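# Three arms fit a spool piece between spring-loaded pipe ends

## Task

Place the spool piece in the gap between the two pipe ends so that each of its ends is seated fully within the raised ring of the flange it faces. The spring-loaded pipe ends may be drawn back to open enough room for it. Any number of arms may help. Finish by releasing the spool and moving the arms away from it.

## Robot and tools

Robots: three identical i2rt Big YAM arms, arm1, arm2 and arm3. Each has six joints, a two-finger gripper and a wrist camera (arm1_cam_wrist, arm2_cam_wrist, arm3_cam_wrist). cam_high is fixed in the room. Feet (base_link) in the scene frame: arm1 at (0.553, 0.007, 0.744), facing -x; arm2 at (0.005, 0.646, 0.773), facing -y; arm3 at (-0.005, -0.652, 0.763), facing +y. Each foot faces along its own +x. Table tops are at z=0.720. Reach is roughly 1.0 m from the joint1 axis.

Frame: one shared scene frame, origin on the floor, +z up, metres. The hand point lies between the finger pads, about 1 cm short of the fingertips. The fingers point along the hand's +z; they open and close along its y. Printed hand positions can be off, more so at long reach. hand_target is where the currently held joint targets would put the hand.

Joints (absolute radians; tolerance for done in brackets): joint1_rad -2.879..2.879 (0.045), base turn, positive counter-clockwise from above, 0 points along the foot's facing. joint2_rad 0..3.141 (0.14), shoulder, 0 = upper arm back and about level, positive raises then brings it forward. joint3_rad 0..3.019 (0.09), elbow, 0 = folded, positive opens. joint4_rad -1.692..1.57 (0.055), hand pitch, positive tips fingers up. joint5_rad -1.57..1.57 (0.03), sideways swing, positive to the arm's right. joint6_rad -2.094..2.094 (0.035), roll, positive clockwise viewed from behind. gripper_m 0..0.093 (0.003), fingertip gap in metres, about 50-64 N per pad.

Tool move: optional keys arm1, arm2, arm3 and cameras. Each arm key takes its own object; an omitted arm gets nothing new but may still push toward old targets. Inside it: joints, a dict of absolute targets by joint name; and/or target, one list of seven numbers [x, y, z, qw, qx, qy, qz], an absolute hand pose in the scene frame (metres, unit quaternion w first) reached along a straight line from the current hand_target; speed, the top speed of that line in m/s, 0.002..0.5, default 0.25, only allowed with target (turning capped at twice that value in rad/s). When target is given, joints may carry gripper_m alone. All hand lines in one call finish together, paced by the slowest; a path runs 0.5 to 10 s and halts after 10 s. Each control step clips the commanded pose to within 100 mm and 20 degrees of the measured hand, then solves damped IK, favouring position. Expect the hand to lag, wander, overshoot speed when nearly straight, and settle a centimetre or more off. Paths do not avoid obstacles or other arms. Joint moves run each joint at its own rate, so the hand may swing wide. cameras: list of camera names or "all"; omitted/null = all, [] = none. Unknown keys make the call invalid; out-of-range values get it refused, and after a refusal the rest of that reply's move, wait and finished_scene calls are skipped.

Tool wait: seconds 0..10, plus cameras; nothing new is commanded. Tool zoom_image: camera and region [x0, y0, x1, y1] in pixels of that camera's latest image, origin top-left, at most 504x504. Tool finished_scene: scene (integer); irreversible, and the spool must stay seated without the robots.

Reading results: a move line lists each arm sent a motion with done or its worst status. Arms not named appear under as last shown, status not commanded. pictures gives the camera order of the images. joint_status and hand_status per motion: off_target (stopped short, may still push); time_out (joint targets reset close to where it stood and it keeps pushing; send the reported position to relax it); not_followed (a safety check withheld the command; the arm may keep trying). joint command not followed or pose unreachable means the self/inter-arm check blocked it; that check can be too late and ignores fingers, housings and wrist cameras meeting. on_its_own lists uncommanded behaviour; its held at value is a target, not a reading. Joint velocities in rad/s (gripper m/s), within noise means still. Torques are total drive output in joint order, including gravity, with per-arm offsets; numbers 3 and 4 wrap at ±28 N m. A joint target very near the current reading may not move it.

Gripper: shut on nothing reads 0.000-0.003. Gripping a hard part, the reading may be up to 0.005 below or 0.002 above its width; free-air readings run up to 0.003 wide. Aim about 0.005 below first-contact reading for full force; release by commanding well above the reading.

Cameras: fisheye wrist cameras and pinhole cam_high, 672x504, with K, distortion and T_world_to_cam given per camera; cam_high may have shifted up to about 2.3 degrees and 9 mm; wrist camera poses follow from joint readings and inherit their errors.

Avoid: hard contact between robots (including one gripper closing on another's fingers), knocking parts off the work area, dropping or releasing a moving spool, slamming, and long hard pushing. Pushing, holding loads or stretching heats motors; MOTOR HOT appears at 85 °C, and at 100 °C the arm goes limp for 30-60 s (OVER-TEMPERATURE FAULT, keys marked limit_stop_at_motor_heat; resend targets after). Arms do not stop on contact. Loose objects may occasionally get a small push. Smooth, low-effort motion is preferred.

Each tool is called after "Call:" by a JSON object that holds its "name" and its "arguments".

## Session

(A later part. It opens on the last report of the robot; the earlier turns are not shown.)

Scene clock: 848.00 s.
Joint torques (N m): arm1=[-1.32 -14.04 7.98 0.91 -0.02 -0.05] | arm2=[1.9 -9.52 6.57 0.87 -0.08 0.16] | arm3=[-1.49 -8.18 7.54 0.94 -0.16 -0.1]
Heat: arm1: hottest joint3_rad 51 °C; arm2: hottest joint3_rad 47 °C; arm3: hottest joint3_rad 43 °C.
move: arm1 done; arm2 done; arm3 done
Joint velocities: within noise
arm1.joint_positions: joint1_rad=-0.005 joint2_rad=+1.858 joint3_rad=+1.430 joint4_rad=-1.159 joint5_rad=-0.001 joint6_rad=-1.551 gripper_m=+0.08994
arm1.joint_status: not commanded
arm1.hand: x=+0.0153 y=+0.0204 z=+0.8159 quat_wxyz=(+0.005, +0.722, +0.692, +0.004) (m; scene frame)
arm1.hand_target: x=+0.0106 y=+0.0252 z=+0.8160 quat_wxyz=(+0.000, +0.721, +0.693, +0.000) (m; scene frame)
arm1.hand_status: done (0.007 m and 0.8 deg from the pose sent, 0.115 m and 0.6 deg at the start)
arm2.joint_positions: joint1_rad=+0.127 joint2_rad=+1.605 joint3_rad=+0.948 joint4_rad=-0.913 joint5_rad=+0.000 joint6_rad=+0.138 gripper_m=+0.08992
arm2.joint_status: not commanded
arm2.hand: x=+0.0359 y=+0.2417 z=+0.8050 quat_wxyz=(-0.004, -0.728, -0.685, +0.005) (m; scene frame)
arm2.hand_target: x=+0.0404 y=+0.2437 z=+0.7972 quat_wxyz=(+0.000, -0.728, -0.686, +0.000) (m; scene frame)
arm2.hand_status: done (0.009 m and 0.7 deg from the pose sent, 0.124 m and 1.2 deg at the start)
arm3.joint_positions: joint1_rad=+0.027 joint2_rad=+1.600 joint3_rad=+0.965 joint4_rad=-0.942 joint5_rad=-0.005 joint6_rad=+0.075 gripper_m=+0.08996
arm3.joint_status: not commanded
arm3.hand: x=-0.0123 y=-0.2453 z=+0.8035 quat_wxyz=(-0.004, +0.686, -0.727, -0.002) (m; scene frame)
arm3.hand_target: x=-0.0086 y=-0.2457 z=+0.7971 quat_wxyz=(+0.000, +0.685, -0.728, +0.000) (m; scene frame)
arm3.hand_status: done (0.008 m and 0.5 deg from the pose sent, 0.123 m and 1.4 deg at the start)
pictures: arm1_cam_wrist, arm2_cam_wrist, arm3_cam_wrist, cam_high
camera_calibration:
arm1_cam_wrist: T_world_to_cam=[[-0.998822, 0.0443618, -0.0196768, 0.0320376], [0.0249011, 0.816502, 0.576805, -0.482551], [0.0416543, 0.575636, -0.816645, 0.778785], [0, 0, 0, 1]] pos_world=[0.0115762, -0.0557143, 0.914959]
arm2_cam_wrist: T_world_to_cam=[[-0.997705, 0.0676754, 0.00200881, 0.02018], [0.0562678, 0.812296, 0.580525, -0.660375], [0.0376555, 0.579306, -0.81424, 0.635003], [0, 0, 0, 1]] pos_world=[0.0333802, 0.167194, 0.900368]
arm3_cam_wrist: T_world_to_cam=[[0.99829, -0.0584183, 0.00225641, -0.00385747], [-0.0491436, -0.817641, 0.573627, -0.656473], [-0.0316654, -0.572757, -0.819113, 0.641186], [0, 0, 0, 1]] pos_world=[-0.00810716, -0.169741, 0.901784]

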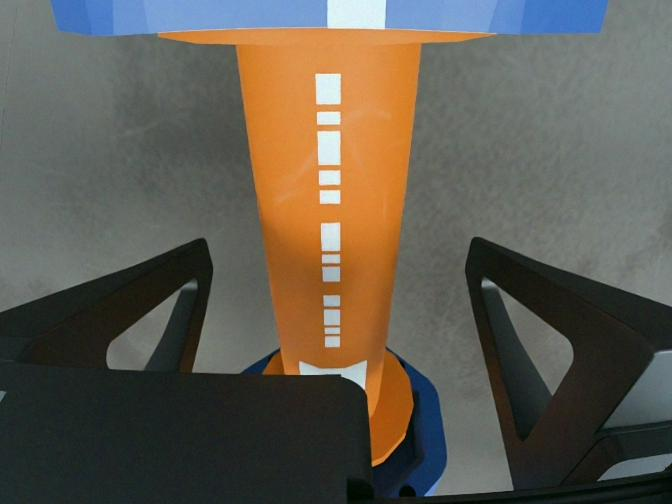

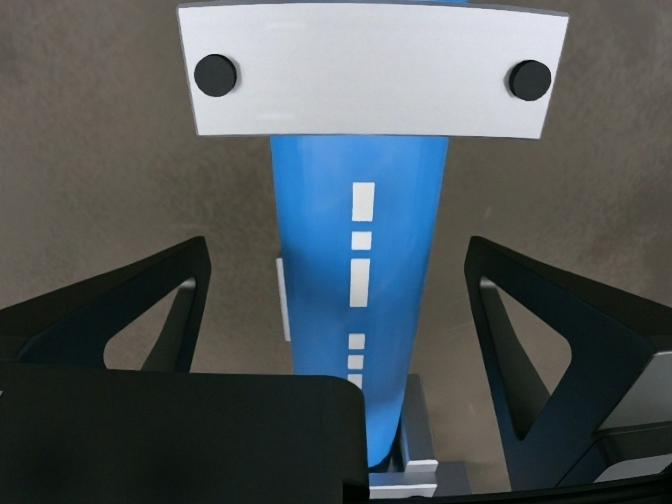

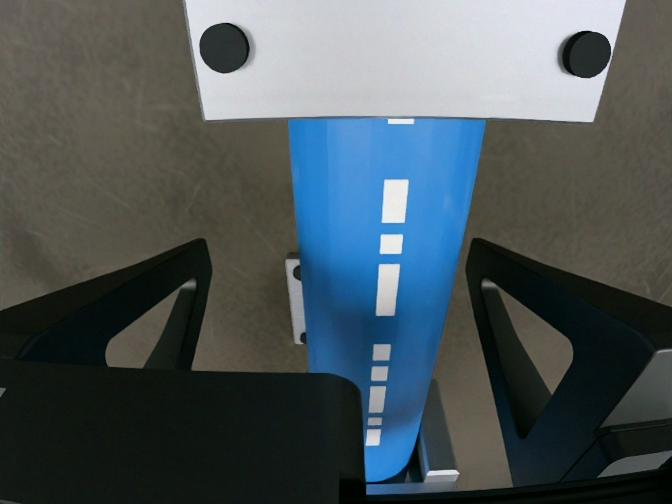

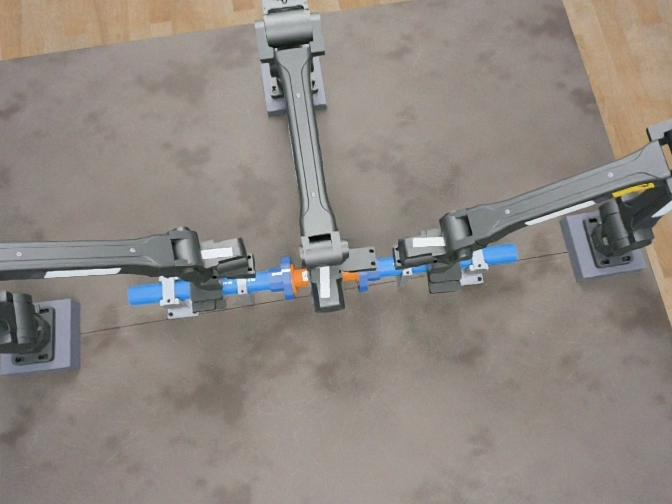

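Call:
{"name": "move", "arguments": {"arm1": {"joints": {"gripper_m": 0.025}}, "arm2": {"joints": {"gripper_m": 0.025}}, "arm3": {"joints": {"gripper_m": 0.025}}, "cameras": []}}

Call:
{"name": "move", "arguments": {"arm2": {"target": [0.0405, 0.272, 0.797, 0, 0.7281, 0.6855, 0], "speed": 0.03}, "arm3": {"target": [-0.0095, -0.274, 0.797, 0, 0.6855, -0.7281, 0], "speed": 0.03}, "cameras": ["arm1_cam_wrist", "cam_high"]}}

Scene clock: 853.13 s.
Joint torques (N m): arm1=[-1.32 -14.04 8.14 0.96 -0.03 -0.04] | arm2=[2.26 -9.58 6.64 0.84 -0.58 0.16] | arm3=[-0.15 -8.18 7.45 1.14 -0.43 0.04]
Heat: arm1: hottest joint3_rad 50 °C; arm2: hottest joint3_rad 46 °C; arm3: hottest joint3_rad 43 °C.
move: arm1 off_target; arm2 off_target; arm3 off_target
Joint velocities: arm1=[within noise] | arm2=[0.015 -0.005 -0.017 -0.002 -0.066 -0.154 0] | arm3=[within noise]
arm1.joint_positions: joint1_rad=-0.005 joint2_rad=+1.858 joint3_rad=+1.429 joint4_rad=-1.160 joint5_rad=-0.001 joint6_rad=-1.552 gripper_m=+0.03588
arm1.joint_status: gripper_m off_target (ended at +0.03592, target +0.02500)
arm1.hand: x=+0.0165 y=+0.0204 z=+0.8154 quat_wxyz=(+0.006, +0.722, +0.692, +0.005) (m; scene frame)
arm1.hand_target: x=+0.0105 y=+0.0252 z=+0.8162 quat_wxyz=(+0.000, +0.721, +0.693, +0.000) (m; scene frame)
arm1.hand_status: not commanded
arm2.joint_positions: joint1_rad=+0.123 joint2_rad=+1.606 joint3_rad=+0.948 joint4_rad=-0.913 joint5_rad=+0.011 joint6_rad=+0.139 gripper_m=+0.04018
arm2.joint_status: gripper_m off_target (ended at +0.04021, target +0.02500)
arm2.hand: x=+0.0323 y=+0.2419 z=+0.8047 quat_wxyz=(+0.000, -0.730, -0.684, +0.009) (m; scene frame)
arm2.hand_target: x=+0.0404 y=+0.2438 z=+0.7971 quat_wxyz=(+0.000, -0.728, -0.685, +0.000) (m; scene frame)
arm2.hand_status: not commanded
arm3.joint_positions: joint1_rad=+0.011 joint2_rad=+1.600 joint3_rad=+0.965 joint4_rad=-0.941 joint5_rad=+0.003 joint6_rad=+0.059 gripper_m=+0.03768
arm3.joint_status: gripper_m off_target (ended at +0.03771, target +0.02500)
arm3.hand: x=-0.0047 y=-0.2453 z=+0.8033 quat_wxyz=(-0.006, +0.687, -0.727, +0.000) (m; scene frame)
arm3.hand_target: x=-0.0085 y=-0.2456 z=+0.7971 quat_wxyz=(+0.000, +0.685, -0.728, +0.000) (m; scene frame)
arm3.hand_status: not commanded
pictures: none
No camera images: "cameras" was empty.

Scene clock: 854.57 s.
Joint torques (N m): arm1=[-1.32 -14.04 8.14 0.98 -0.03 -0.05] | arm2=[2.55 -11.75 3.43 -0.57 -0.57 0.21] | arm3=[0.91 -10.34 3.96 0.09 -0.57 0.11]
Heat: arm1: hottest joint3_rad 50 °C; arm2: hottest joint3_rad 46 °C; arm3: hottest joint3_rad 43 °C.
move: arm2 off_target; arm3 off_target
Joint velocities: within noise
arm1: as last shown
arm2.joint_positions: joint1_rad=+0.123 joint2_rad=+1.576 joint3_rad=+0.908 joint4_rad=-0.856 joint5_rad=+0.012 joint6_rad=+0.139 gripper_m=+0.04018
arm2.joint_status: not commanded
arm2.hand: x=+0.0320 y=+0.2440 z=+0.8039 quat_wxyz=(-0.018, -0.730, -0.683, +0.024) (m; scene frame)
arm2.hand_target: x=+0.0395 y=+0.2711 z=+0.7968 quat_wxyz=(+0.001, -0.728, -0.685, +0.000) (m; scene frame)
arm2.hand_status: off_target (0.030 m and 3.4 deg from the pose sent, 0.032 m and 1.1 deg at the start)
arm3.joint_positions: joint1_rad=+0.011 joint2_rad=+1.574 joint3_rad=+0.929 joint4_rad=-0.890 joint5_rad=+0.006 joint6_rad=+0.058 gripper_m=+0.03768
arm3.joint_status: not commanded
arm3.hand: x=-0.0042 y=-0.2472 z=+0.8024 quat_wxyz=(-0.022, +0.687, -0.726, -0.014) (m; scene frame)
arm3.hand_target: x=-0.0091 y=-0.2730 z=+0.7967 quat_wxyz=(+0.000, +0.685, -0.728, +0.000) (m; scene frame)
arm3.hand_status: off_target (0.028 m and 3.0 deg from the pose sent, 0.030 m and 0.8 deg at the start)
pictures: arm1_cam_wrist, cam_high
camera_calibration:
arm1_cam_wrist: T_world_to_cam=[[-0.998792, 0.0435685, -0.0227016, 0.0356456], [0.0225131, 0.816618, 0.57674, -0.482248], [0.0436662, 0.575532, -0.816612, 0.778362], [0, 0, 0, 1]] pos_world=[0.0124713, -0.0557135, 0.914561]

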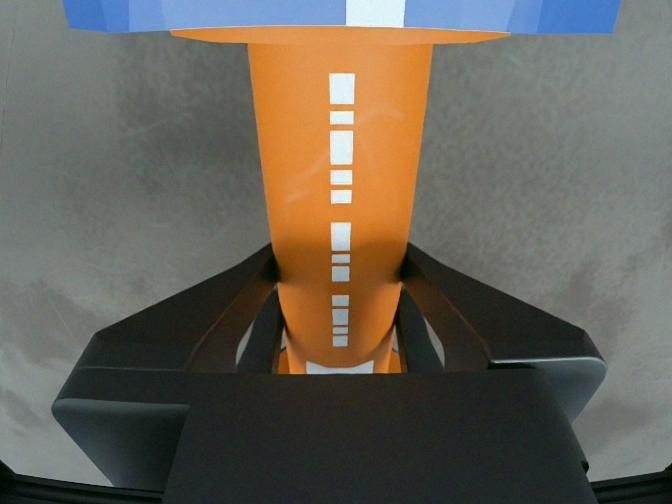

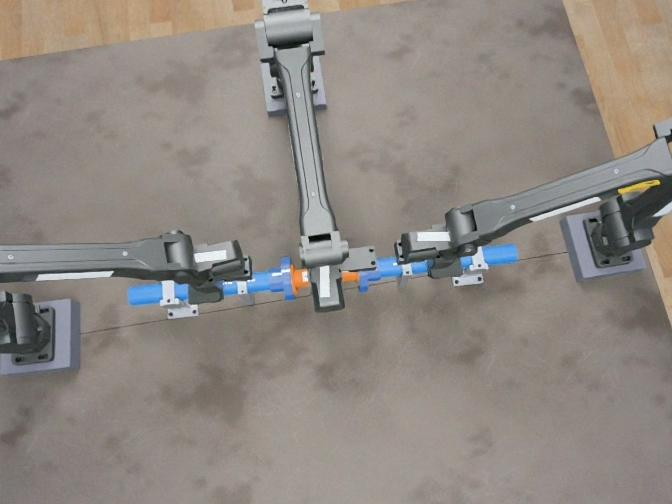

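Call:
{"name": "move", "arguments": {"arm2": {"target": [0.0405, 0.297, 0.797, 0, 0.7281, 0.6855, 0], "speed": 0.03}, "arm3": {"target": [-0.0095, -0.289, 0.797, 0, 0.6855, -0.7281, 0], "speed": 0.03}, "cameras": ["arm1_cam_wrist", "cam_high"]}}

Call:
{"name": "zoom_image", "arguments": {"camera": "cam_high", "region": [260, 230, 400, 320]}}

Scene clock: 864.63 s.
Joint torques (N m): arm1=[-1.2 -14.04 8.14 0.95 0.06 -0.03] | arm2=[2.9 -12.34 1.78 -1.99 -0.56 0.25] | arm3=[-0.15 -11.93 2.86 -0.84 -0.52 0.11]
Heat: arm1: hottest joint3_rad 48 °C; arm2: hottest joint3_rad 44 °C; arm3: hottest joint3_rad 41 °C.
move: arm2 off_target; arm3 off_target
Joint velocities: within noise
arm1: as last shown
arm1.joint_positions: joint1_rad=-0.006 joint2_rad=+1.858 joint3_rad=+1.429 joint4_rad=-1.160 joint5_rad=-0.003 joint6_rad=-1.554 gripper_m=+0.03588
arm1.hand: x=+0.0164 y=+0.0205 z=+0.8154 quat_wxyz=(+0.007, +0.722, +0.692, +0.004) (m; scene frame)
arm2.joint_positions: joint1_rad=+0.124 joint2_rad=+1.540 joint3_rad=+0.864 joint4_rad=-0.802 joint5_rad=+0.013 joint6_rad=+0.139 gripper_m=+0.04018
arm2.joint_status: not commanded
arm2.hand: x=+0.0319 y=+0.2484 z=+0.8046 quat_wxyz=(-0.035, -0.729, -0.683, +0.038) (m; scene frame)
arm2.hand_target: x=+0.0389 y=+0.2938 z=+0.7960 quat_wxyz=(+0.001, -0.728, -0.685, +0.001) (m; scene frame)
arm2.hand_status: off_target (0.050 m and 6.0 deg from the pose sent, 0.054 m and 3.4 deg at the start)
arm3.joint_positions: joint1_rad=+0.011 joint2_rad=+1.555 joint3_rad=+0.904 joint4_rad=-0.856 joint5_rad=+0.007 joint6_rad=+0.056 gripper_m=+0.03768
arm3.joint_status: not commanded
arm3.hand: x=-0.0041 y=-0.2491 z=+0.8020 quat_wxyz=(-0.031, +0.687, -0.725, -0.023) (m; scene frame)
arm3.hand_target: x=-0.0088 y=-0.2868 z=+0.7959 quat_wxyz=(+0.000, +0.685, -0.728, +0.000) (m; scene frame)
arm3.hand_status: off_target (0.041 m and 4.5 deg from the pose sent, 0.042 m and 3.0 deg at the start)
pictures: arm1_cam_wrist, cam_high
camera_calibration:
arm1_cam_wrist: T_world_to_cam=[[-0.998849, 0.0424553, -0.0223183, 0.0352283], [0.0219047, 0.817726, 0.575191, -0.480986], [0.0426701, 0.57404, -0.817715, 0.779264], [0, 0, 0, 1]] pos_world=[0.0124723, -0.0555097, 0.914661]

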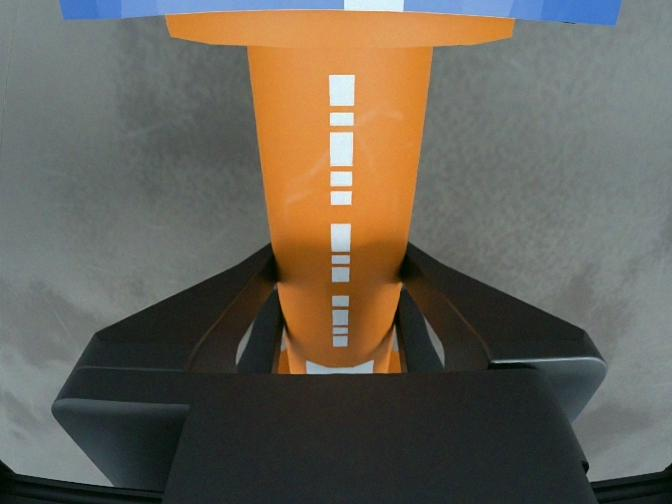

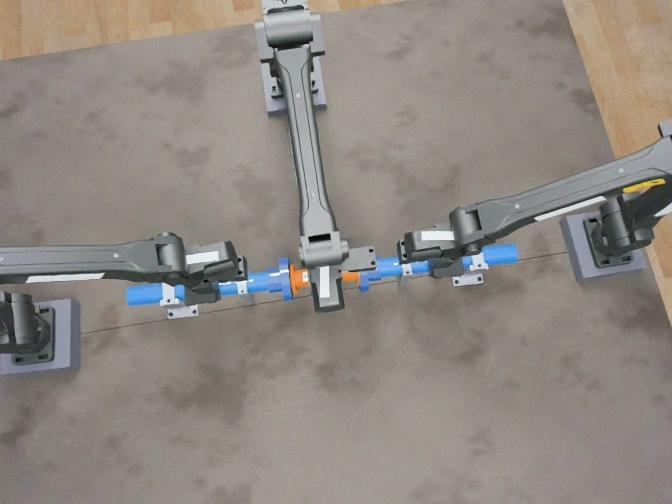

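Scaled by 3.600 from the camera's 672x504 image, which has a finer 960x720 frame.

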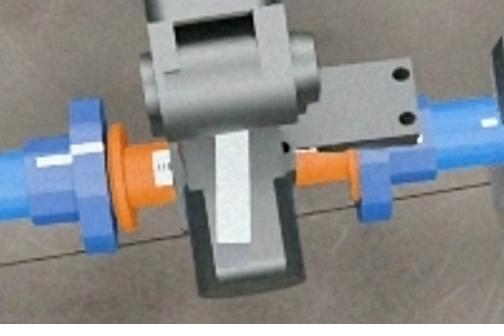

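Call:
{"name": "move", "arguments": {"arm1": {"target": [0.0105, 0.0252, 0.821, -0.0201, 0.7203, 0.6931, 0.0194], "speed": 0.03}, "cameras": ["arm1_cam_wrist", "cam_high"]}}

Call:
{"name": "zoom_image", "arguments": {"camera": "cam_high", "region": [260, 230, 400, 320]}}

Scene clock: 875.60 s.
Joint torques (N m): arm1=[-0.44 -14.45 8.51 0.51 0.33 0.18] | arm2=[2.78 -12.34 1.92 -1.94 -0.57 0.25] | arm3=[0.67 -10.75 2.88 -0.94 -0.53 0.11]
Heat: arm1: hottest joint3_rad 47 °C; arm2: hottest joint3_rad 42 °C; arm3: hottest joint3_rad 40 °C.
move: arm1 done
Joint velocities: within noise
arm1.joint_positions: joint1_rad=+0.001 joint2_rad=+1.859 joint3_rad=+1.429 joint4_rad=-1.160 joint5_rad=+0.045 joint6_rad=-1.554 gripper_m=+0.03588
arm1.joint_status: not commanded
arm1.hand: x=+0.0165 y=+0.0249 z=+0.8152 quat_wxyz=(-0.010, +0.719, +0.695, +0.022) (m; scene frame)
arm1.hand_target: x=+0.0105 y=+0.0251 z=+0.8212 quat_wxyz=(-0.020, +0.720, +0.693, +0.019) (m; scene frame)
arm1.hand_status: done (0.008 m and 1.2 deg from the pose sent, 0.009 m and 3.6 deg at the start)
arm2.joint_positions: joint1_rad=+0.125 joint2_rad=+1.538 joint3_rad=+0.862 joint4_rad=-0.802 joint5_rad=+0.013 joint6_rad=+0.139 gripper_m=+0.04018
arm2.joint_status: not commanded
arm2.hand: x=+0.0320 y=+0.2491 z=+0.8047 quat_wxyz=(-0.035, -0.729, -0.683, +0.038) (m; scene frame)
arm2.hand_target: x=+0.0388 y=+0.2937 z=+0.7960 quat_wxyz=(+0.001, -0.728, -0.685, +0.001) (m; scene frame)
arm2.hand_status: not commanded
arm3.joint_positions: joint1_rad=+0.011 joint2_rad=+1.552 joint3_rad=+0.902 joint4_rad=-0.856 joint5_rad=+0.007 joint6_rad=+0.056 gripper_m=+0.03768
arm3.joint_status: not commanded
arm3.hand: x=-0.0041 y=-0.2499 z=+0.8027 quat_wxyz=(-0.032, +0.687, -0.725, -0.024) (m; scene frame)
arm3.hand_target: x=-0.0088 y=-0.2867 z=+0.7961 quat_wxyz=(+0.000, +0.685, -0.728, +0.000) (m; scene frame)
arm3.hand_status: not commanded
pictures: arm1_cam_wrist, cam_high
camera_calibration:
arm1_cam_wrist: T_world_to_cam=[[-0.999123, 0.035484, -0.0222112, 0.035266], [0.0143873, 0.78932, 0.613813, -0.515126], [0.0393123, 0.612956, -0.789139, 0.752309], [0, 0, 0, 1]] pos_world=[0.0130714, -0.0557838, 0.91065]

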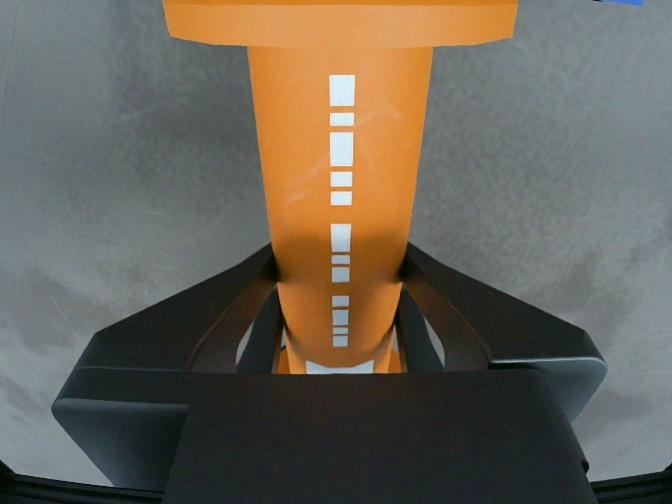

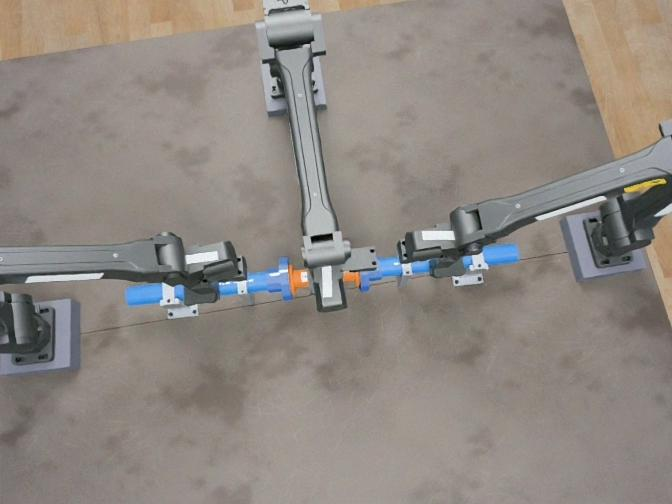

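Scaled by 3.600 from the camera's 672x504 image, which has a finer 960x720 frame.

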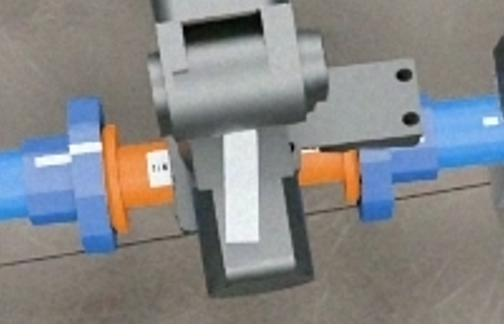

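Call:
{"name": "move", "arguments": {"arm2": {"target": [0.0405, 0.317, 0.797, 0, 0.7281, 0.6855, 0], "speed": 0.03}, "arm3": {"target": [-0.0095, -0.310, 0.797, 0, 0.6855, -0.7281, 0], "speed": 0.03}, "cameras": []}}

Call:
{"name": "move", "arguments": {"arm1": {"target": [0.0105, 0.0225, 0.826, -0.0201, 0.7203, 0.6931, 0.0194], "speed": 0.03}, "cameras": ["arm1_cam_wrist", "cam_high"]}}

Call:
{"name": "zoom_image", "arguments": {"camera": "cam_high", "region": [260, 230, 400, 320]}}

Scene clock: 888.83 s.
Joint torques (N m): arm1=[-0.5 -14.8 8.5 0.5 0.05 0.18] | arm2=[3.02 -13.16 0.72 -2.89 -0.58 0.28] | arm3=[0.09 -11.81 1.68 -1.81 -0.51 0.1]
Heat: arm1: hottest joint3_rad 46 °C; arm2: hottest joint3_rad 40 °C; arm3: hottest joint3_rad 39 °C.
move: arm2 off_target; arm3 off_target
Joint velocities: within noise
arm1.joint_positions: joint1_rad=+0.002 joint2_rad=+1.862 joint3_rad=+1.429 joint4_rad=-1.160 joint5_rad=+0.054 joint6_rad=-1.554 gripper_m=+0.03588
arm1.joint_status: not commanded
arm1.hand: x=+0.0167 y=+0.0261 z=+0.8137 quat_wxyz=(-0.012, +0.719, +0.695, +0.026) (m; scene frame)
arm1.hand_target: x=+0.0105 y=+0.0252 z=+0.8211 quat_wxyz=(-0.020, +0.720, +0.693, +0.019) (m; scene frame)
arm1.hand_status: not commanded
arm2.joint_positions: joint1_rad=+0.126 joint2_rad=+1.513 joint3_rad=+0.827 joint4_rad=-0.765 joint5_rad=+0.014 joint6_rad=+0.139 gripper_m=+0.04018
arm2.joint_status: not commanded
arm2.hand: x=+0.0320 y=+0.2544 z=+0.8036 quat_wxyz=(-0.045, -0.728, -0.683, +0.047) (m; scene frame)
arm2.hand_target: x=+0.0383 y=+0.3115 z=+0.7945 quat_wxyz=(+0.001, -0.728, -0.685, +0.001) (m; scene frame)
arm2.hand_status: off_target (0.064 m and 7.5 deg from the pose sent, 0.069 m and 6.0 deg at the start)
arm3.joint_positions: joint1_rad=+0.011 joint2_rad=+1.525 joint3_rad=+0.868 joint4_rad=-0.818 joint5_rad=+0.007 joint6_rad=+0.054 gripper_m=+0.03768
arm3.joint_status: not commanded
arm3.hand: x=-0.0041 y=-0.2542 z=+0.8024 quat_wxyz=(-0.042, +0.687, -0.724, -0.035) (m; scene frame)
arm3.hand_target: x=-0.0086 y=-0.3054 z=+0.7948 quat_wxyz=(-0.001, +0.685, -0.728, +0.000) (m; scene frame)
arm3.hand_status: off_target (0.056 m and 6.3 deg from the pose sent, 0.061 m and 4.6 deg at the start)
pictures: none
No camera images: "cameras" was empty.

Scene clock: 889.80 s.
Joint torques (N m): arm1=[-0.09 -15.09 8.95 -0.01 0.05 0.23] | arm2=[3.02 -13.16 0.73 -2.91 -0.58 0.28] | arm3=[-0.56 -11.99 1.4 -1.98 -0.57 0.12]
Heat: arm1: hottest joint3_rad 46 °C; arm2: hottest joint3_rad 40 °C; arm3: hottest joint3_rad 38 °C.
move: arm1 off_target
Joint velocities: within noise
arm1.joint_positions: joint1_rad=+0.002 joint2_rad=+1.862 joint3_rad=+1.429 joint4_rad=-1.160 joint5_rad=+0.054 joint6_rad=-1.554 gripper_m=+0.03588
arm1.joint_status: not commanded
arm1.hand: x=+0.0167 y=+0.0261 z=+0.8137 quat_wxyz=(-0.012, +0.719, +0.695, +0.026) (m; scene frame)
arm1.hand_target: x=+0.0106 y=+0.0225 z=+0.8260 quat_wxyz=(-0.020, +0.720, +0.693, +0.019) (m; scene frame)
arm1.hand_status: off_target (0.014 m and 1.2 deg from the pose sent, 0.014 m and 1.2 deg at the start)
arm2, arm3: as last shown
arm2.hand: x=+0.0321 y=+0.2543 z=+0.8037 quat_wxyz=(-0.046, -0.728, -0.683, +0.047) (m; scene frame)
arm2.hand_target: x=+0.0384 y=+0.3114 z=+0.7947 quat_wxyz=(+0.001, -0.728, -0.685, +0.001) (m; scene frame)
arm3.hand_target: x=-0.0086 y=-0.3054 z=+0.7948 quat_wxyz=(-0.001, +0.685, -0.728, +0.001) (m; scene frame)
pictures: arm1_cam_wrist, cam_high
camera_calibration:
arm1_cam_wrist: T_world_to_cam=[[-0.999065, 0.0351688, -0.0251269, 0.0378288], [0.0119987, 0.78415, 0.620455, -0.52037], [0.041524, 0.619574, -0.783839, 0.745859], [0, 0, 0, 1]] pos_world=[0.0130662, -0.0553973, 0.90845]

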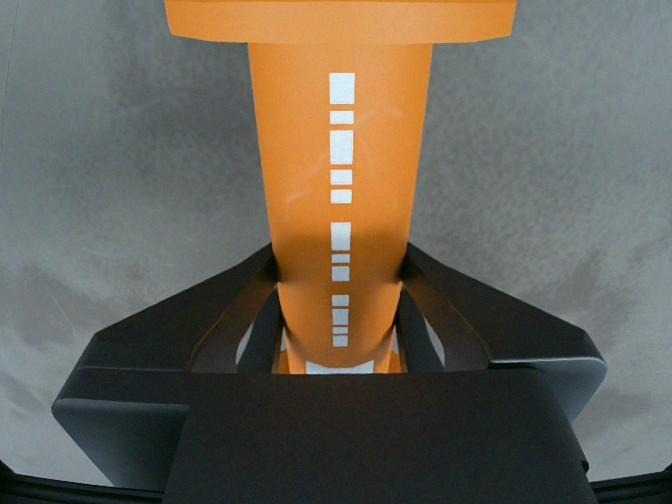

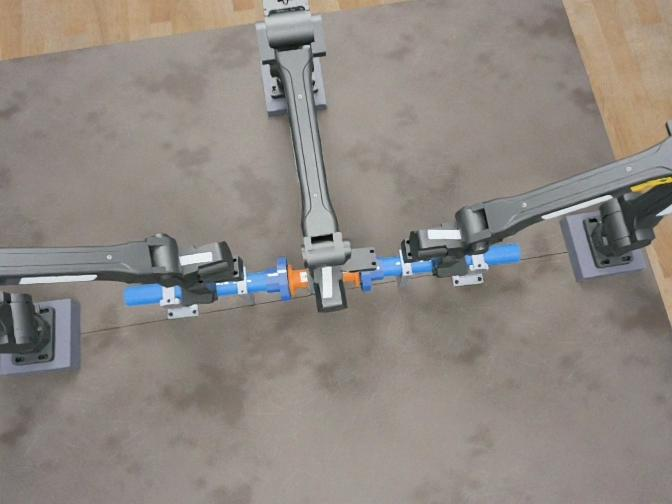

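Scaled by 3.600 from the camera's 672x504 image, which has a finer 960x720 frame.

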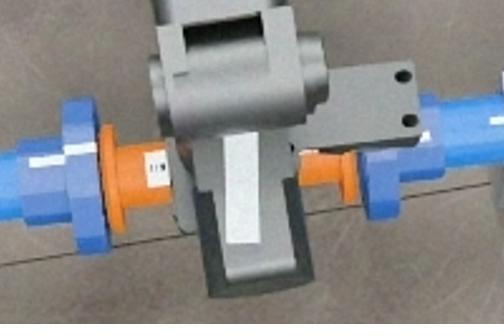

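Call:
{"name": "move", "arguments": {"arm1": {"target": [0.0095, 0.0175, 0.834, -0.0201, 0.7203, 0.6931, 0.0194], "speed": 0.05}, "cameras": ["cam_high"]}}

Call:
{"name": "zoom_image", "arguments": {"camera": "cam_high", "region": [260, 230, 400, 320]}}

Scene clock: 895.50 s.
Joint torques (N m): arm1=[-0.21 -15.44 9.94 -0.09 0.03 0.24] | arm2=[3.02 -13.16 0.72 -2.92 -0.58 0.28] | arm3=[0.56 -12.04 1.51 -1.92 -0.53 0.14]
Heat: arm1: hottest joint3_rad 45 °C; arm2: hottest joint3_rad 39 °C; arm3: hottest joint3_rad 38 °C.
move: arm1 off_target
Joint velocities: within noise
arm1.joint_positions: joint1_rad=+0.012 joint2_rad=+1.862 joint3_rad=+1.429 joint4_rad=-1.179 joint5_rad=+0.054 joint6_rad=-1.546 gripper_m=+0.03588
arm1.joint_status: not commanded
arm1.hand: x=+0.0211 y=+0.0206 z=+0.8139 quat_wxyz=(-0.006, +0.718, +0.696, +0.032) (m; scene frame)
arm1.hand_target: x=+0.0100 y=+0.0174 z=+0.8341 quat_wxyz=(-0.020, +0.720, +0.693, +0.019) (m; scene frame)
arm1.hand_status: off_target (0.023 m and 2.3 deg from the pose sent, 0.023 m and 1.2 deg at the start)
arm2, arm3: as last shown
arm3.hand: x=-0.0041 y=-0.2542 z=+0.8025 quat_wxyz=(-0.042, +0.687, -0.724, -0.035) (m; scene frame)
arm3.hand_target: x=-0.0086 y=-0.3054 z=+0.7949 quat_wxyz=(-0.001, +0.685, -0.728, +0.000) (m; scene frame)
pictures: cam_high

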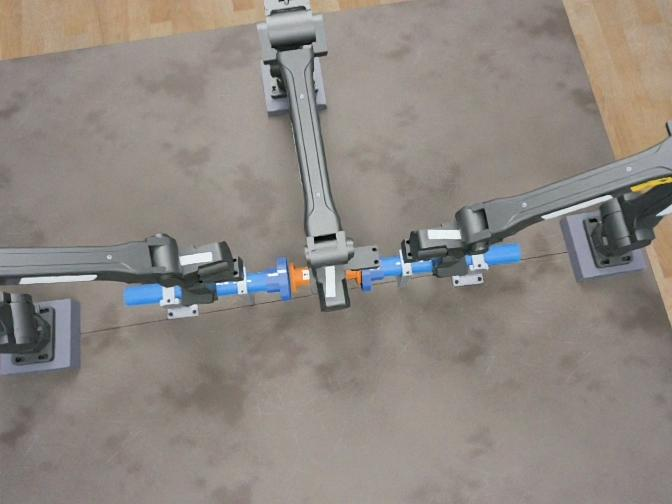

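Scaled by 3.600 from the camera's 672x504 image, which has a finer 960x720 frame.

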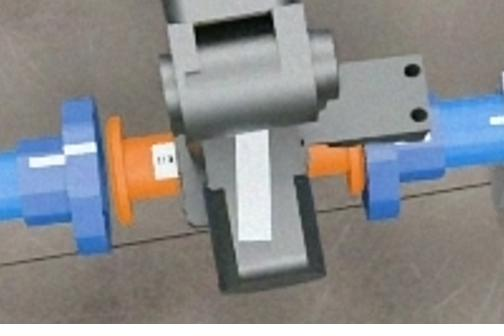

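Call:
{"name": "move", "arguments": {"arm2": {"target": [0.0405, 0.335, 0.797, 0, 0.7281, 0.6855, 0], "speed": 0.03}, "arm3": {"target": [-0.0095, -0.328, 0.797, 0, 0.6855, -0.7281, 0], "speed": 0.03}, "cameras": []}}

Call:
{"name": "move", "arguments": {"arm1": {"target": [0.0065, 0.0185, 0.846, -0.0201, 0.7203, 0.6931, 0.0194], "speed": 0.05}, "cameras": ["cam_high", "arm1_cam_wrist"]}}

Call:
{"name": "zoom_image", "arguments": {"camera": "cam_high", "region": [260, 230, 400, 320]}}

Scene clock: 907.83 s.
Joint torques (N m): arm1=[-0.21 -15.44 9.94 -0.09 0.03 0.24] | arm2=[3.14 -13.86 -0.49 -3.63 -0.6 0.3] | arm3=[-0.62 -11.87 0.49 -2.41 -0.52 0.13]
Heat: arm1: hottest joint3_rad 45 °C; arm2: hottest joint3_rad 38 °C; arm3: hottest joint3_rad 37 °C.
move: arm2 off_target; arm3 off_target
Joint velocities: within noise
arm1: as last shown
arm2.joint_positions: joint1_rad=+0.128 joint2_rad=+1.491 joint3_rad=+0.799 joint4_rad=-0.735 joint5_rad=+0.015 joint6_rad=+0.140 gripper_m=+0.04018
arm2.joint_status: not commanded
arm2.hand: x=+0.0323 y=+0.2583 z=+0.8036 quat_wxyz=(-0.055, -0.727, -0.682, +0.055) (m; scene frame)
arm2.hand_target: x=+0.0378 y=+0.3265 z=+0.7929 quat_wxyz=(+0.001, -0.728, -0.685, +0.002) (m; scene frame)
arm2.hand_status: off_target (0.077 m and 8.9 deg from the pose sent, 0.081 m and 7.5 deg at the start)
arm3.joint_positions: joint1_rad=+0.011 joint2_rad=+1.503 joint3_rad=+0.835 joint4_rad=-0.790 joint5_rad=+0.007 joint6_rad=+0.053 gripper_m=+0.03768
arm3.joint_status: not commanded
arm3.hand: x=-0.0040 y=-0.2606 z=+0.8005 quat_wxyz=(-0.049, +0.687, -0.724, -0.041) (m; scene frame)
arm3.hand_target: x=-0.0084 y=-0.3212 z=+0.7931 quat_wxyz=(-0.001, +0.685, -0.728, +0.001) (m; scene frame)
arm3.hand_status: off_target (0.068 m and 7.3 deg from the pose sent, 0.074 m and 6.3 deg at the start)
pictures: none
No camera images: "cameras" was empty.

Scene clock: 908.80 s.
Joint torques (N m): arm1=[-0.32 -15.97 11.79 -0.2 0.02 0.22] | arm2=[3.19 -13.86 -0.49 -3.63 -0.6 0.3] | arm3=[0.38 -12.57 0.47 -2.41 -0.5 0.14]
Heat: arm1: hottest joint3_rad 45 °C; arm2: hottest joint3_rad 38 °C; arm3: hottest joint3_rad 37 °C.
move: arm1 off_target
Joint velocities: within noise
arm1.joint_positions: joint1_rad=+0.012 joint2_rad=+1.862 joint3_rad=+1.429 joint4_rad=-1.209 joint5_rad=+0.054 joint6_rad=-1.546 gripper_m=+0.03588
arm1.joint_status: not commanded
arm1.hand: x=+0.0286 y=+0.0206 z=+0.8143 quat_wxyz=(+0.005, +0.717, +0.696, +0.043) (m; scene frame)
arm1.hand_target: x=+0.0081 y=+0.0184 z=+0.8464 quat_wxyz=(-0.020, +0.720, +0.693, +0.019) (m; scene frame)
arm1.hand_status: off_target (0.039 m and 4.0 deg from the pose sent, 0.035 m and 2.3 deg at the start)
arm2, arm3: as last shown
arm2.hand_target: x=+0.0378 y=+0.3265 z=+0.7930 quat_wxyz=(+0.001, -0.728, -0.685, +0.002) (m; scene frame)
pictures: arm1_cam_wrist, cam_high
camera_calibration:
arm1_cam_wrist: T_world_to_cam=[[-0.996719, 0.033231, -0.0738, 0.0895133], [-0.0197937, 0.784055, 0.620376, -0.515555], [0.078479, 0.619801, -0.780825, 0.745796], [0, 0, 0, 1]] pos_world=[0.0204856, -0.0609963, 0.908781]

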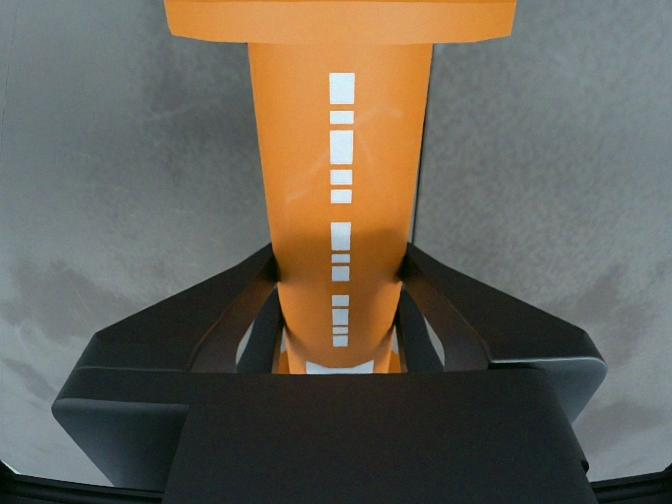

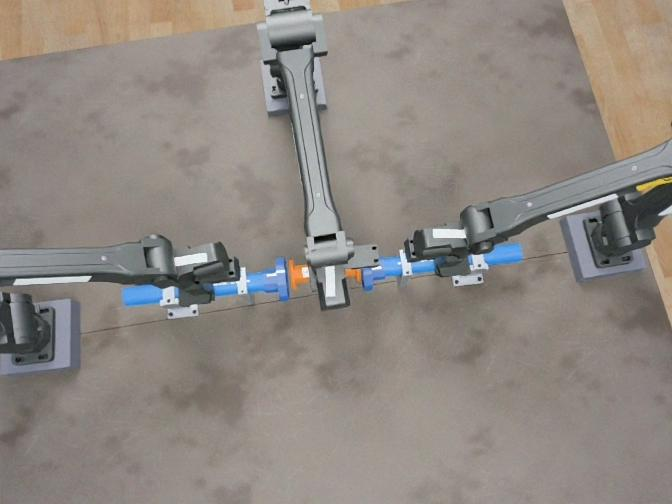

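Scaled by 3.600 from the camera's 672x504 image, which has a finer 960x720 frame.

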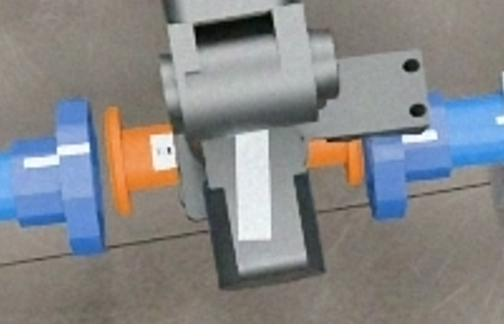

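Call:
{"name": "move", "arguments": {"arm1": {"target": [0.0105, 0.0185, 0.872, -0.0201, 0.7203, 0.6931, 0.0194], "speed": 0.08}, "cameras": ["cam_high"]}}

Call:
{"name": "zoom_image", "arguments": {"camera": "cam_high", "region": [260, 230, 400, 320]}}

Scene clock: 926.87 s.
Joint torques (N m): arm1=[-0.32 -16.15 12.05 -0.18 0.02 0.21] | arm2=[3.14 -13.92 -0.49 -3.63 -0.6 0.3] | arm3=[-0.26 -12.86 0.58 -2.52 -0.53 0.15]
Heat: arm1: hottest joint3_rad 46 °C; arm2: hottest joint3_rad 37 °C; arm3: hottest joint3_rad 36 °C.
move: arm1 off_target
Joint velocities: within noise
arm1.joint_positions: joint1_rad=+0.012 joint2_rad=+1.836 joint3_rad=+1.452 joint4_rad=-1.266 joint5_rad=+0.054 joint6_rad=-1.546 gripper_m=+0.03588
arm1.joint_status: not commanded
arm1.hand: x=+0.0319 y=+0.0206 z=+0.8362 quat_wxyz=(+0.008, +0.717, +0.696, +0.046) (m; scene frame)
arm1.hand_target: x=+0.0125 y=+0.0184 z=+0.8722 quat_wxyz=(-0.020, +0.720, +0.693, +0.019) (m; scene frame)
arm1.hand_status: off_target (0.042 m and 4.4 deg from the pose sent, 0.061 m and 4.0 deg at the start)
arm2.joint_positions: joint1_rad=+0.128 joint2_rad=+1.491 joint3_rad=+0.799 joint4_rad=-0.734 joint5_rad=+0.015 joint6_rad=+0.140 gripper_m=+0.04018
arm2.joint_status: not commanded
arm2.hand: x=+0.0323 y=+0.2582 z=+0.8036 quat_wxyz=(-0.055, -0.727, -0.682, +0.055) (m; scene frame)
arm2.hand_target: x=+0.0378 y=+0.3264 z=+0.7930 quat_wxyz=(+0.001, -0.728, -0.685, +0.002) (m; scene frame)
arm2.hand_status: not commanded
arm3: as last shown
pictures: cam_high

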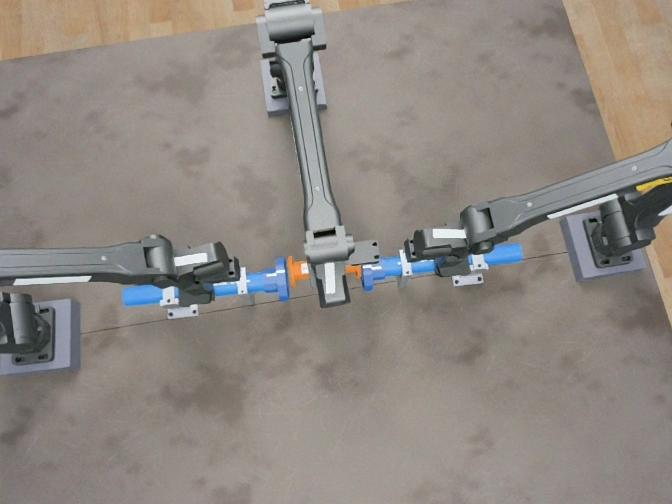

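Scaled by 3.600 from the camera's 672x504 image, which has a finer 960x720 frame.

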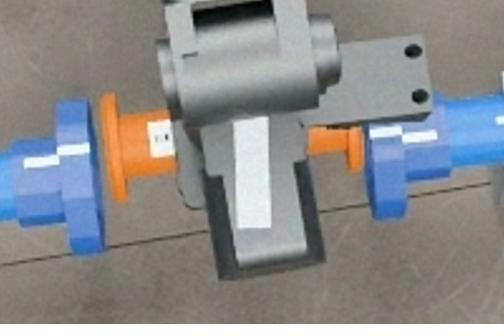

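Call:
{"name": "move", "arguments": {"arm1": {"target": [0.0095, 0.0185, 0.8195, -0.0201, 0.7203, 0.6931, 0.0194], "speed": 0.05}, "cameras": ["cam_high", "arm1_cam_wrist"]}}

Call:
{"name": "zoom_image", "arguments": {"camera": "cam_high", "region": [260, 230, 400, 320]}}

Scene clock: 931.77 s.
Joint torques (N m): arm1=[-0.32 -15.15 8.49 0.79 0.04 0.22] | arm2=[3.14 -13.86 -0.49 -3.64 -0.6 0.3] | arm3=[0.5 -12.51 0.7 -2.5 -0.46 0.12]
Heat: arm1: hottest joint3_rad 47 °C; arm2: hottest joint3_rad 37 °C; arm3: hottest joint3_rad 35 °C.
move: arm1 off_target
Joint velocities: within noise
arm1.joint_positions: joint1_rad=+0.012 joint2_rad=+1.871 joint3_rad=+1.429 joint4_rad=-1.166 joint5_rad=+0.054 joint6_rad=-1.546 gripper_m=+0.03588
arm1.joint_status: not commanded
arm1.hand: x=+0.0182 y=+0.0206 z=+0.8093 quat_wxyz=(-0.007, +0.718, +0.696, +0.031) (m; scene frame)
arm1.hand_target: x=+0.0096 y=+0.0184 z=+0.8197 quat_wxyz=(-0.020, +0.720, +0.693, +0.019) (m; scene frame)
arm1.hand_status: off_target (0.014 m and 2.0 deg from the pose sent, 0.028 m and 4.4 deg at the start)
arm2, arm3: as last shown
arm2.joint_positions: joint1_rad=+0.128 joint2_rad=+1.491 joint3_rad=+0.799 joint4_rad=-0.734 joint5_rad=+0.015 joint6_rad=+0.141 gripper_m=+0.04018
pictures: arm1_cam_wrist, cam_high
camera_calibration:
arm1_cam_wrist: T_world_to_cam=[[-0.998693, 0.0332402, -0.038827, 0.0504489], [0.00195312, 0.783907, 0.620875, -0.513534], [0.0510748, 0.619988, -0.782947, 0.744826], [0, 0, 0, 1]] pos_world=[0.0133441, -0.0608967, 0.903959]

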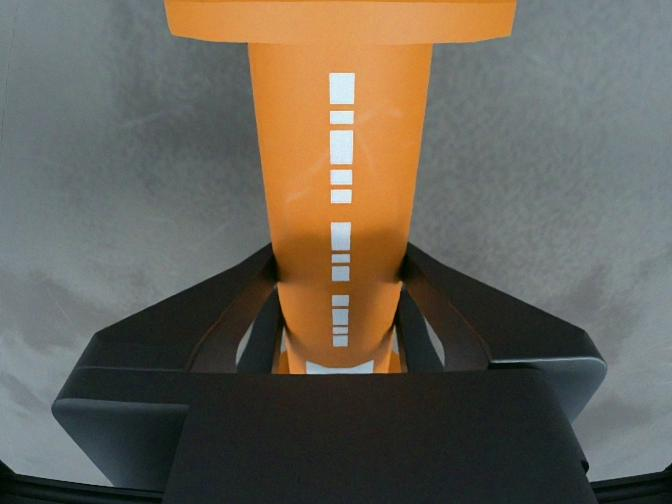

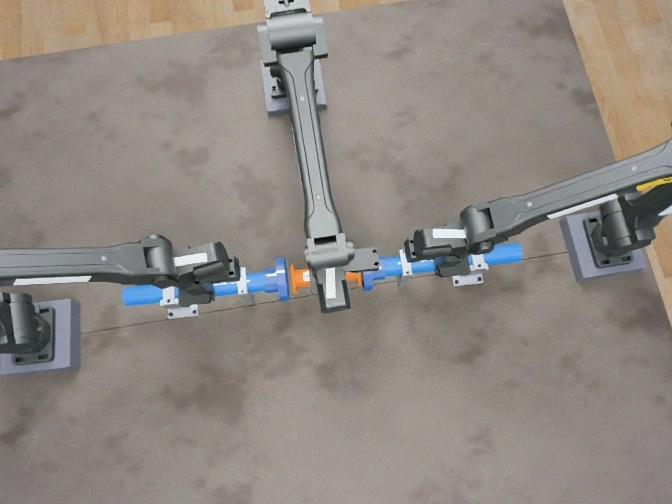

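Scaled by 3.600 from the camera's 672x504 image, which has a finer 960x720 frame.

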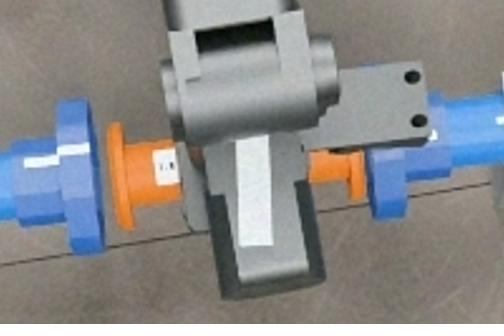

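Call:
{"name": "move", "arguments": {"arm1": {"target": [0.0095, 0.0185, 0.868, -0.0201, 0.7203, 0.6931, 0.0194], "speed": 0.08}, "cameras": []}}

Call:
{"name": "move", "arguments": {"arm1": {"target": [0.0095, 0.0185, 0.832, -0.0201, 0.7203, 0.6931, 0.0194], "speed": 0.03}, "cameras": ["cam_high", "arm1_cam_wrist"]}}

Call:
{"name": "zoom_image", "arguments": {"camera": "cam_high", "region": [260, 230, 400, 320]}}

Scene clock: 944.03 s.
Joint torques (N m): arm1=[-0.32 -16.15 11.99 -0.2 0.02 0.22] | arm2=[3.14 -13.86 -0.49 -3.63 -0.6 0.3] | arm3=[0.21 -12.63 0.51 -2.41 -0.49 0.18]
Heat: arm1: hottest joint3_rad 47 °C; arm2: hottest joint3_rad 36 °C; arm3: hottest joint3_rad 35 °C.
move: arm1 off_target
Joint velocities: within noise
arm1.joint_positions: joint1_rad=+0.012 joint2_rad=+1.842 joint3_rad=+1.450 joint4_rad=-1.257 joint5_rad=+0.054 joint6_rad=-1.546 gripper_m=+0.03588
arm1.joint_status: not commanded
arm1.hand: x=+0.0311 y=+0.0206 z=+0.8322 quat_wxyz=(+0.008, +0.717, +0.696, +0.046) (m; scene frame)
arm1.hand_target: x=+0.0114 y=+0.0184 z=+0.8681 quat_wxyz=(-0.020, +0.720, +0.693, +0.019) (m; scene frame)
arm1.hand_status: off_target (0.042 m and 4.4 deg from the pose sent, 0.059 m and 2.0 deg at the start)
arm2, arm3: as last shown
pictures: none
No camera images: "cameras" was empty.

Scene clock: 945.80 s.
Joint torques (N m): arm1=[-0.32 -14.92 8.35 0.81 0.04 0.22] | arm2=[3.14 -13.92 -0.49 -3.66 -0.6 0.3] | arm3=[0.15 -12.98 0.39 -2.55 -0.53 0.11]
Heat: arm1: hottest joint3_rad 47 °C; arm2: hottest joint3_rad 36 °C; arm3: hottest joint3_rad 35 °C.
move: arm1 done
Joint velocities: within noise
arm1.joint_positions: joint1_rad=+0.012 joint2_rad=+1.855 joint3_rad=+1.450 joint4_rad=-1.195 joint5_rad=+0.054 joint6_rad=-1.546 gripper_m=+0.03588
arm1.joint_status: not commanded
arm1.hand: x=+0.0165 y=+0.0207 z=+0.8245 quat_wxyz=(-0.009, +0.718, +0.696, +0.029) (m; scene frame)
arm1.hand_target: x=+0.0097 y=+0.0184 z=+0.8320 quat_wxyz=(-0.020, +0.720, +0.693, +0.019) (m; scene frame)
arm1.hand_status: done (0.010 m and 1.7 deg from the pose sent, 0.022 m and 4.4 deg at the start)
arm2, arm3: as last shown
pictures: arm1_cam_wrist, cam_high
camera_calibration:
arm1_cam_wrist: T_world_to_cam=[[-0.998913, 0.0332044, -0.0327077, 0.0443264], [0.00572359, 0.783838, 0.620939, -0.523076], [0.0462555, 0.620077, -0.783176, 0.757054], [0, 0, 0, 1]] pos_world=[0.0122543, -0.0608969, 0.919155]

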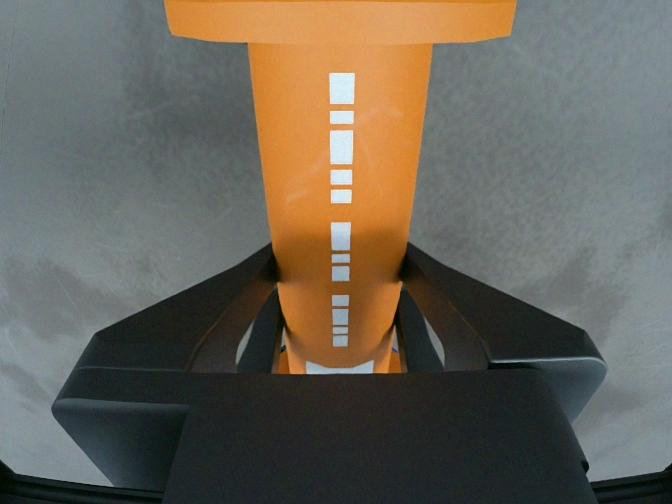

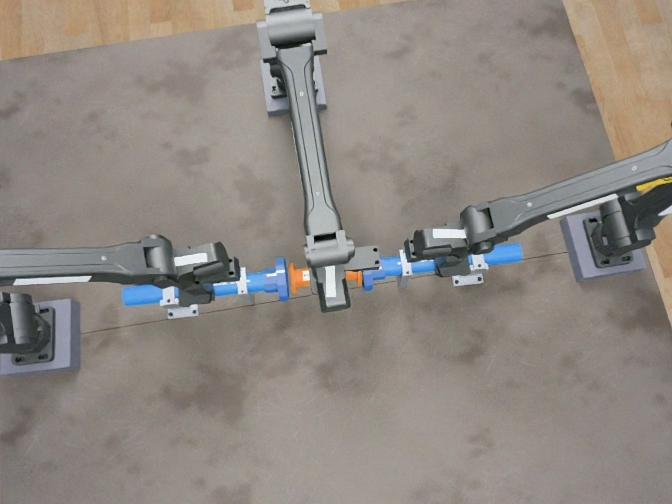

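Scaled by 3.600 from the camera's 672x504 image, which has a finer 960x720 frame.

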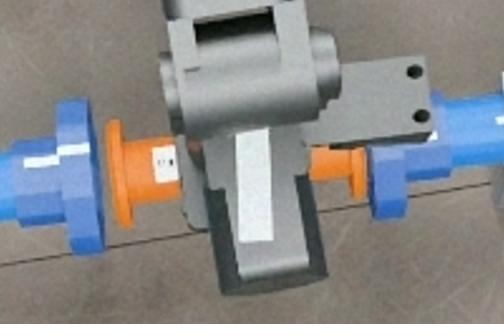

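Call:
{"name": "move", "arguments": {"arm1": {"target": [0.0095, 0.0185, 0.8265, -0.0201, 0.7203, 0.6931, 0.0194], "speed": 0.03}, "cameras": []}}

Scene clock: 952.60 s.
Joint torques (N m): arm1=[-0.32 -14.8 8.46 0.83 0.04 0.22] | arm2=[3.14 -13.86 -0.49 -3.62 -0.6 0.3] | arm3=[-0.85 -13.04 0.47 -2.61 -0.57 0.11]
Heat: arm1: hottest joint3_rad 46 °C; arm2: hottest joint3_rad 36 °C; arm3: hottest joint3_rad 35 °C.
move: arm1 off_target
Joint velocities: within noise
arm1.joint_positions: joint1_rad=+0.012 joint2_rad=+1.859 joint3_rad=+1.440 joint4_rad=-1.182 joint5_rad=+0.054 joint6_rad=-1.546 gripper_m=+0.03588
arm1.joint_status: not commanded
arm1.hand: x=+0.0171 y=+0.0206 z=+0.8195 quat_wxyz=(-0.009, +0.718, +0.696, +0.028) (m; scene frame)
arm1.hand_target: x=+0.0096 y=+0.0184 z=+0.8267 quat_wxyz=(-0.020, +0.720, +0.693, +0.019) (m; scene frame)
arm1.hand_status: off_target (0.011 m and 1.7 deg from the pose sent, 0.008 m and 1.7 deg at the start)
arm2, arm3: as last shown
pictures: none
No camera images: "cameras" was empty.

Call:
{"name": "move", "arguments": {"arm2": {"target": [0.0395, 0.29, 0.797, 0, 0.7281, 0.6855, 0], "speed": 0.03}, "arm3": {"target": [-0.0095, -0.29, 0.797, 0, 0.6855, -0.7281, 0], "speed": 0.03}, "cameras": ["cam_high", "arm1_cam_wrist"]}}

Call:
{"name": "zoom_image", "arguments": {"camera": "cam_high", "region": [260, 230, 400, 320]}}

Scene clock: 966.03 s.
Joint torques (N m): arm1=[-0.32 -14.74 8.44 0.81 0.04 0.22] | arm2=[2.37 -10.23 4.97 -3.25 -0.73 0.2] | arm3=[0.03 -9.7 5.23 -2.58 -0.5 0.11]
Heat: arm1: hottest joint3_rad 46 °C; arm2: hottest joint3_rad 36 °C; arm3: hottest joint3_rad 34 °C.
move: arm2 off_target; arm3 off_target
Joint velocities: within noise
arm1: as last shown
arm1.hand: x=+0.0172 y=+0.0206 z=+0.8193 quat_wxyz=(-0.009, +0.718, +0.696, +0.028) (m; scene frame)
arm1.hand_target: x=+0.0096 y=+0.0184 z=+0.8266 quat_wxyz=(-0.020, +0.720, +0.693, +0.019) (m; scene frame)
arm2.joint_positions: joint1_rad=+0.128 joint2_rad=+1.523 joint3_rad=+0.843 joint4_rad=-0.768 joint5_rad=+0.016 joint6_rad=+0.141 gripper_m=+0.04018
arm2.joint_status: not commanded
arm2.hand: x=+0.0329 y=+0.2486 z=+0.8051 quat_wxyz=(-0.046, -0.728, -0.683, +0.049) (m; scene frame)
arm2.hand_target: x=+0.0385 y=+0.2877 z=+0.7974 quat_wxyz=(+0.000, -0.728, -0.685, +0.002) (m; scene frame)
arm2.hand_status: off_target (0.043 m and 7.7 deg from the pose sent, 0.033 m and 8.9 deg at the start)
arm3.joint_positions: joint1_rad=+0.011 joint2_rad=+1.528 joint3_rad=+0.872 joint4_rad=-0.813 joint5_rad=+0.006 joint6_rad=+0.053 gripper_m=+0.03768
arm3.joint_status: not commanded
arm3.hand: x=-0.0042 y=-0.2513 z=+0.8028 quat_wxyz=(-0.044, +0.688, -0.724, -0.037) (m; scene frame)
arm3.hand_target: x=-0.0089 y=-0.2878 z=+0.7970 quat_wxyz=(-0.001, +0.685, -0.728, +0.000) (m; scene frame)
arm3.hand_status: off_target (0.040 m and 6.7 deg from the pose sent, 0.030 m and 7.3 deg at the start)
pictures: arm1_cam_wrist, cam_high
camera_calibration:
arm1_cam_wrist: T_world_to_cam=[[-0.998925, 0.0332513, -0.0322866, 0.0444776], [0.00602159, 0.78383, 0.620946, -0.519924], [0.0459544, 0.620084, -0.783188, 0.753043], [0, 0, 0, 1]] pos_world=[0.0129549, -0.0608969, 0.914055]

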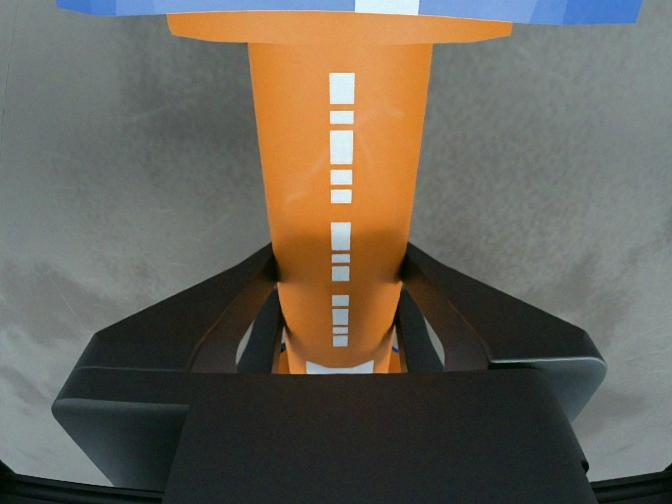

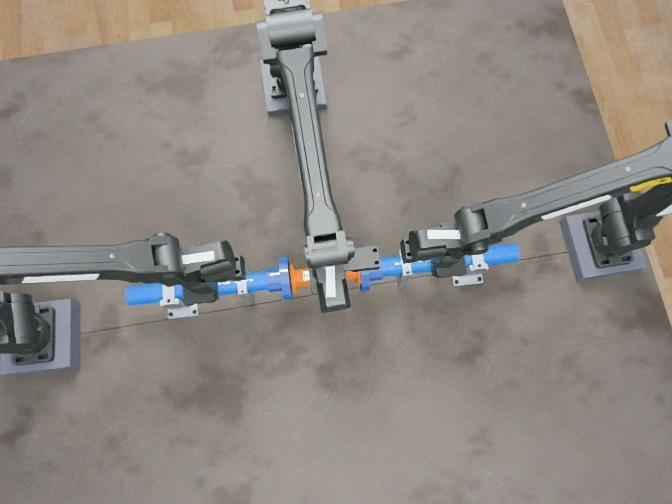

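Scaled by 3.600 from the camera's 672x504 image, which has a finer 960x720 frame.

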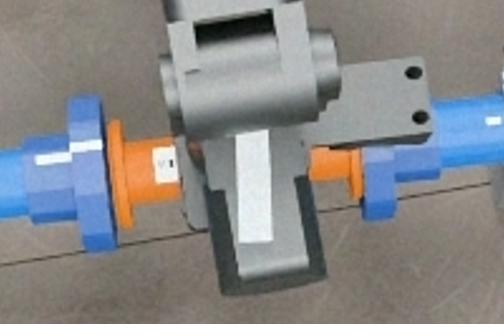

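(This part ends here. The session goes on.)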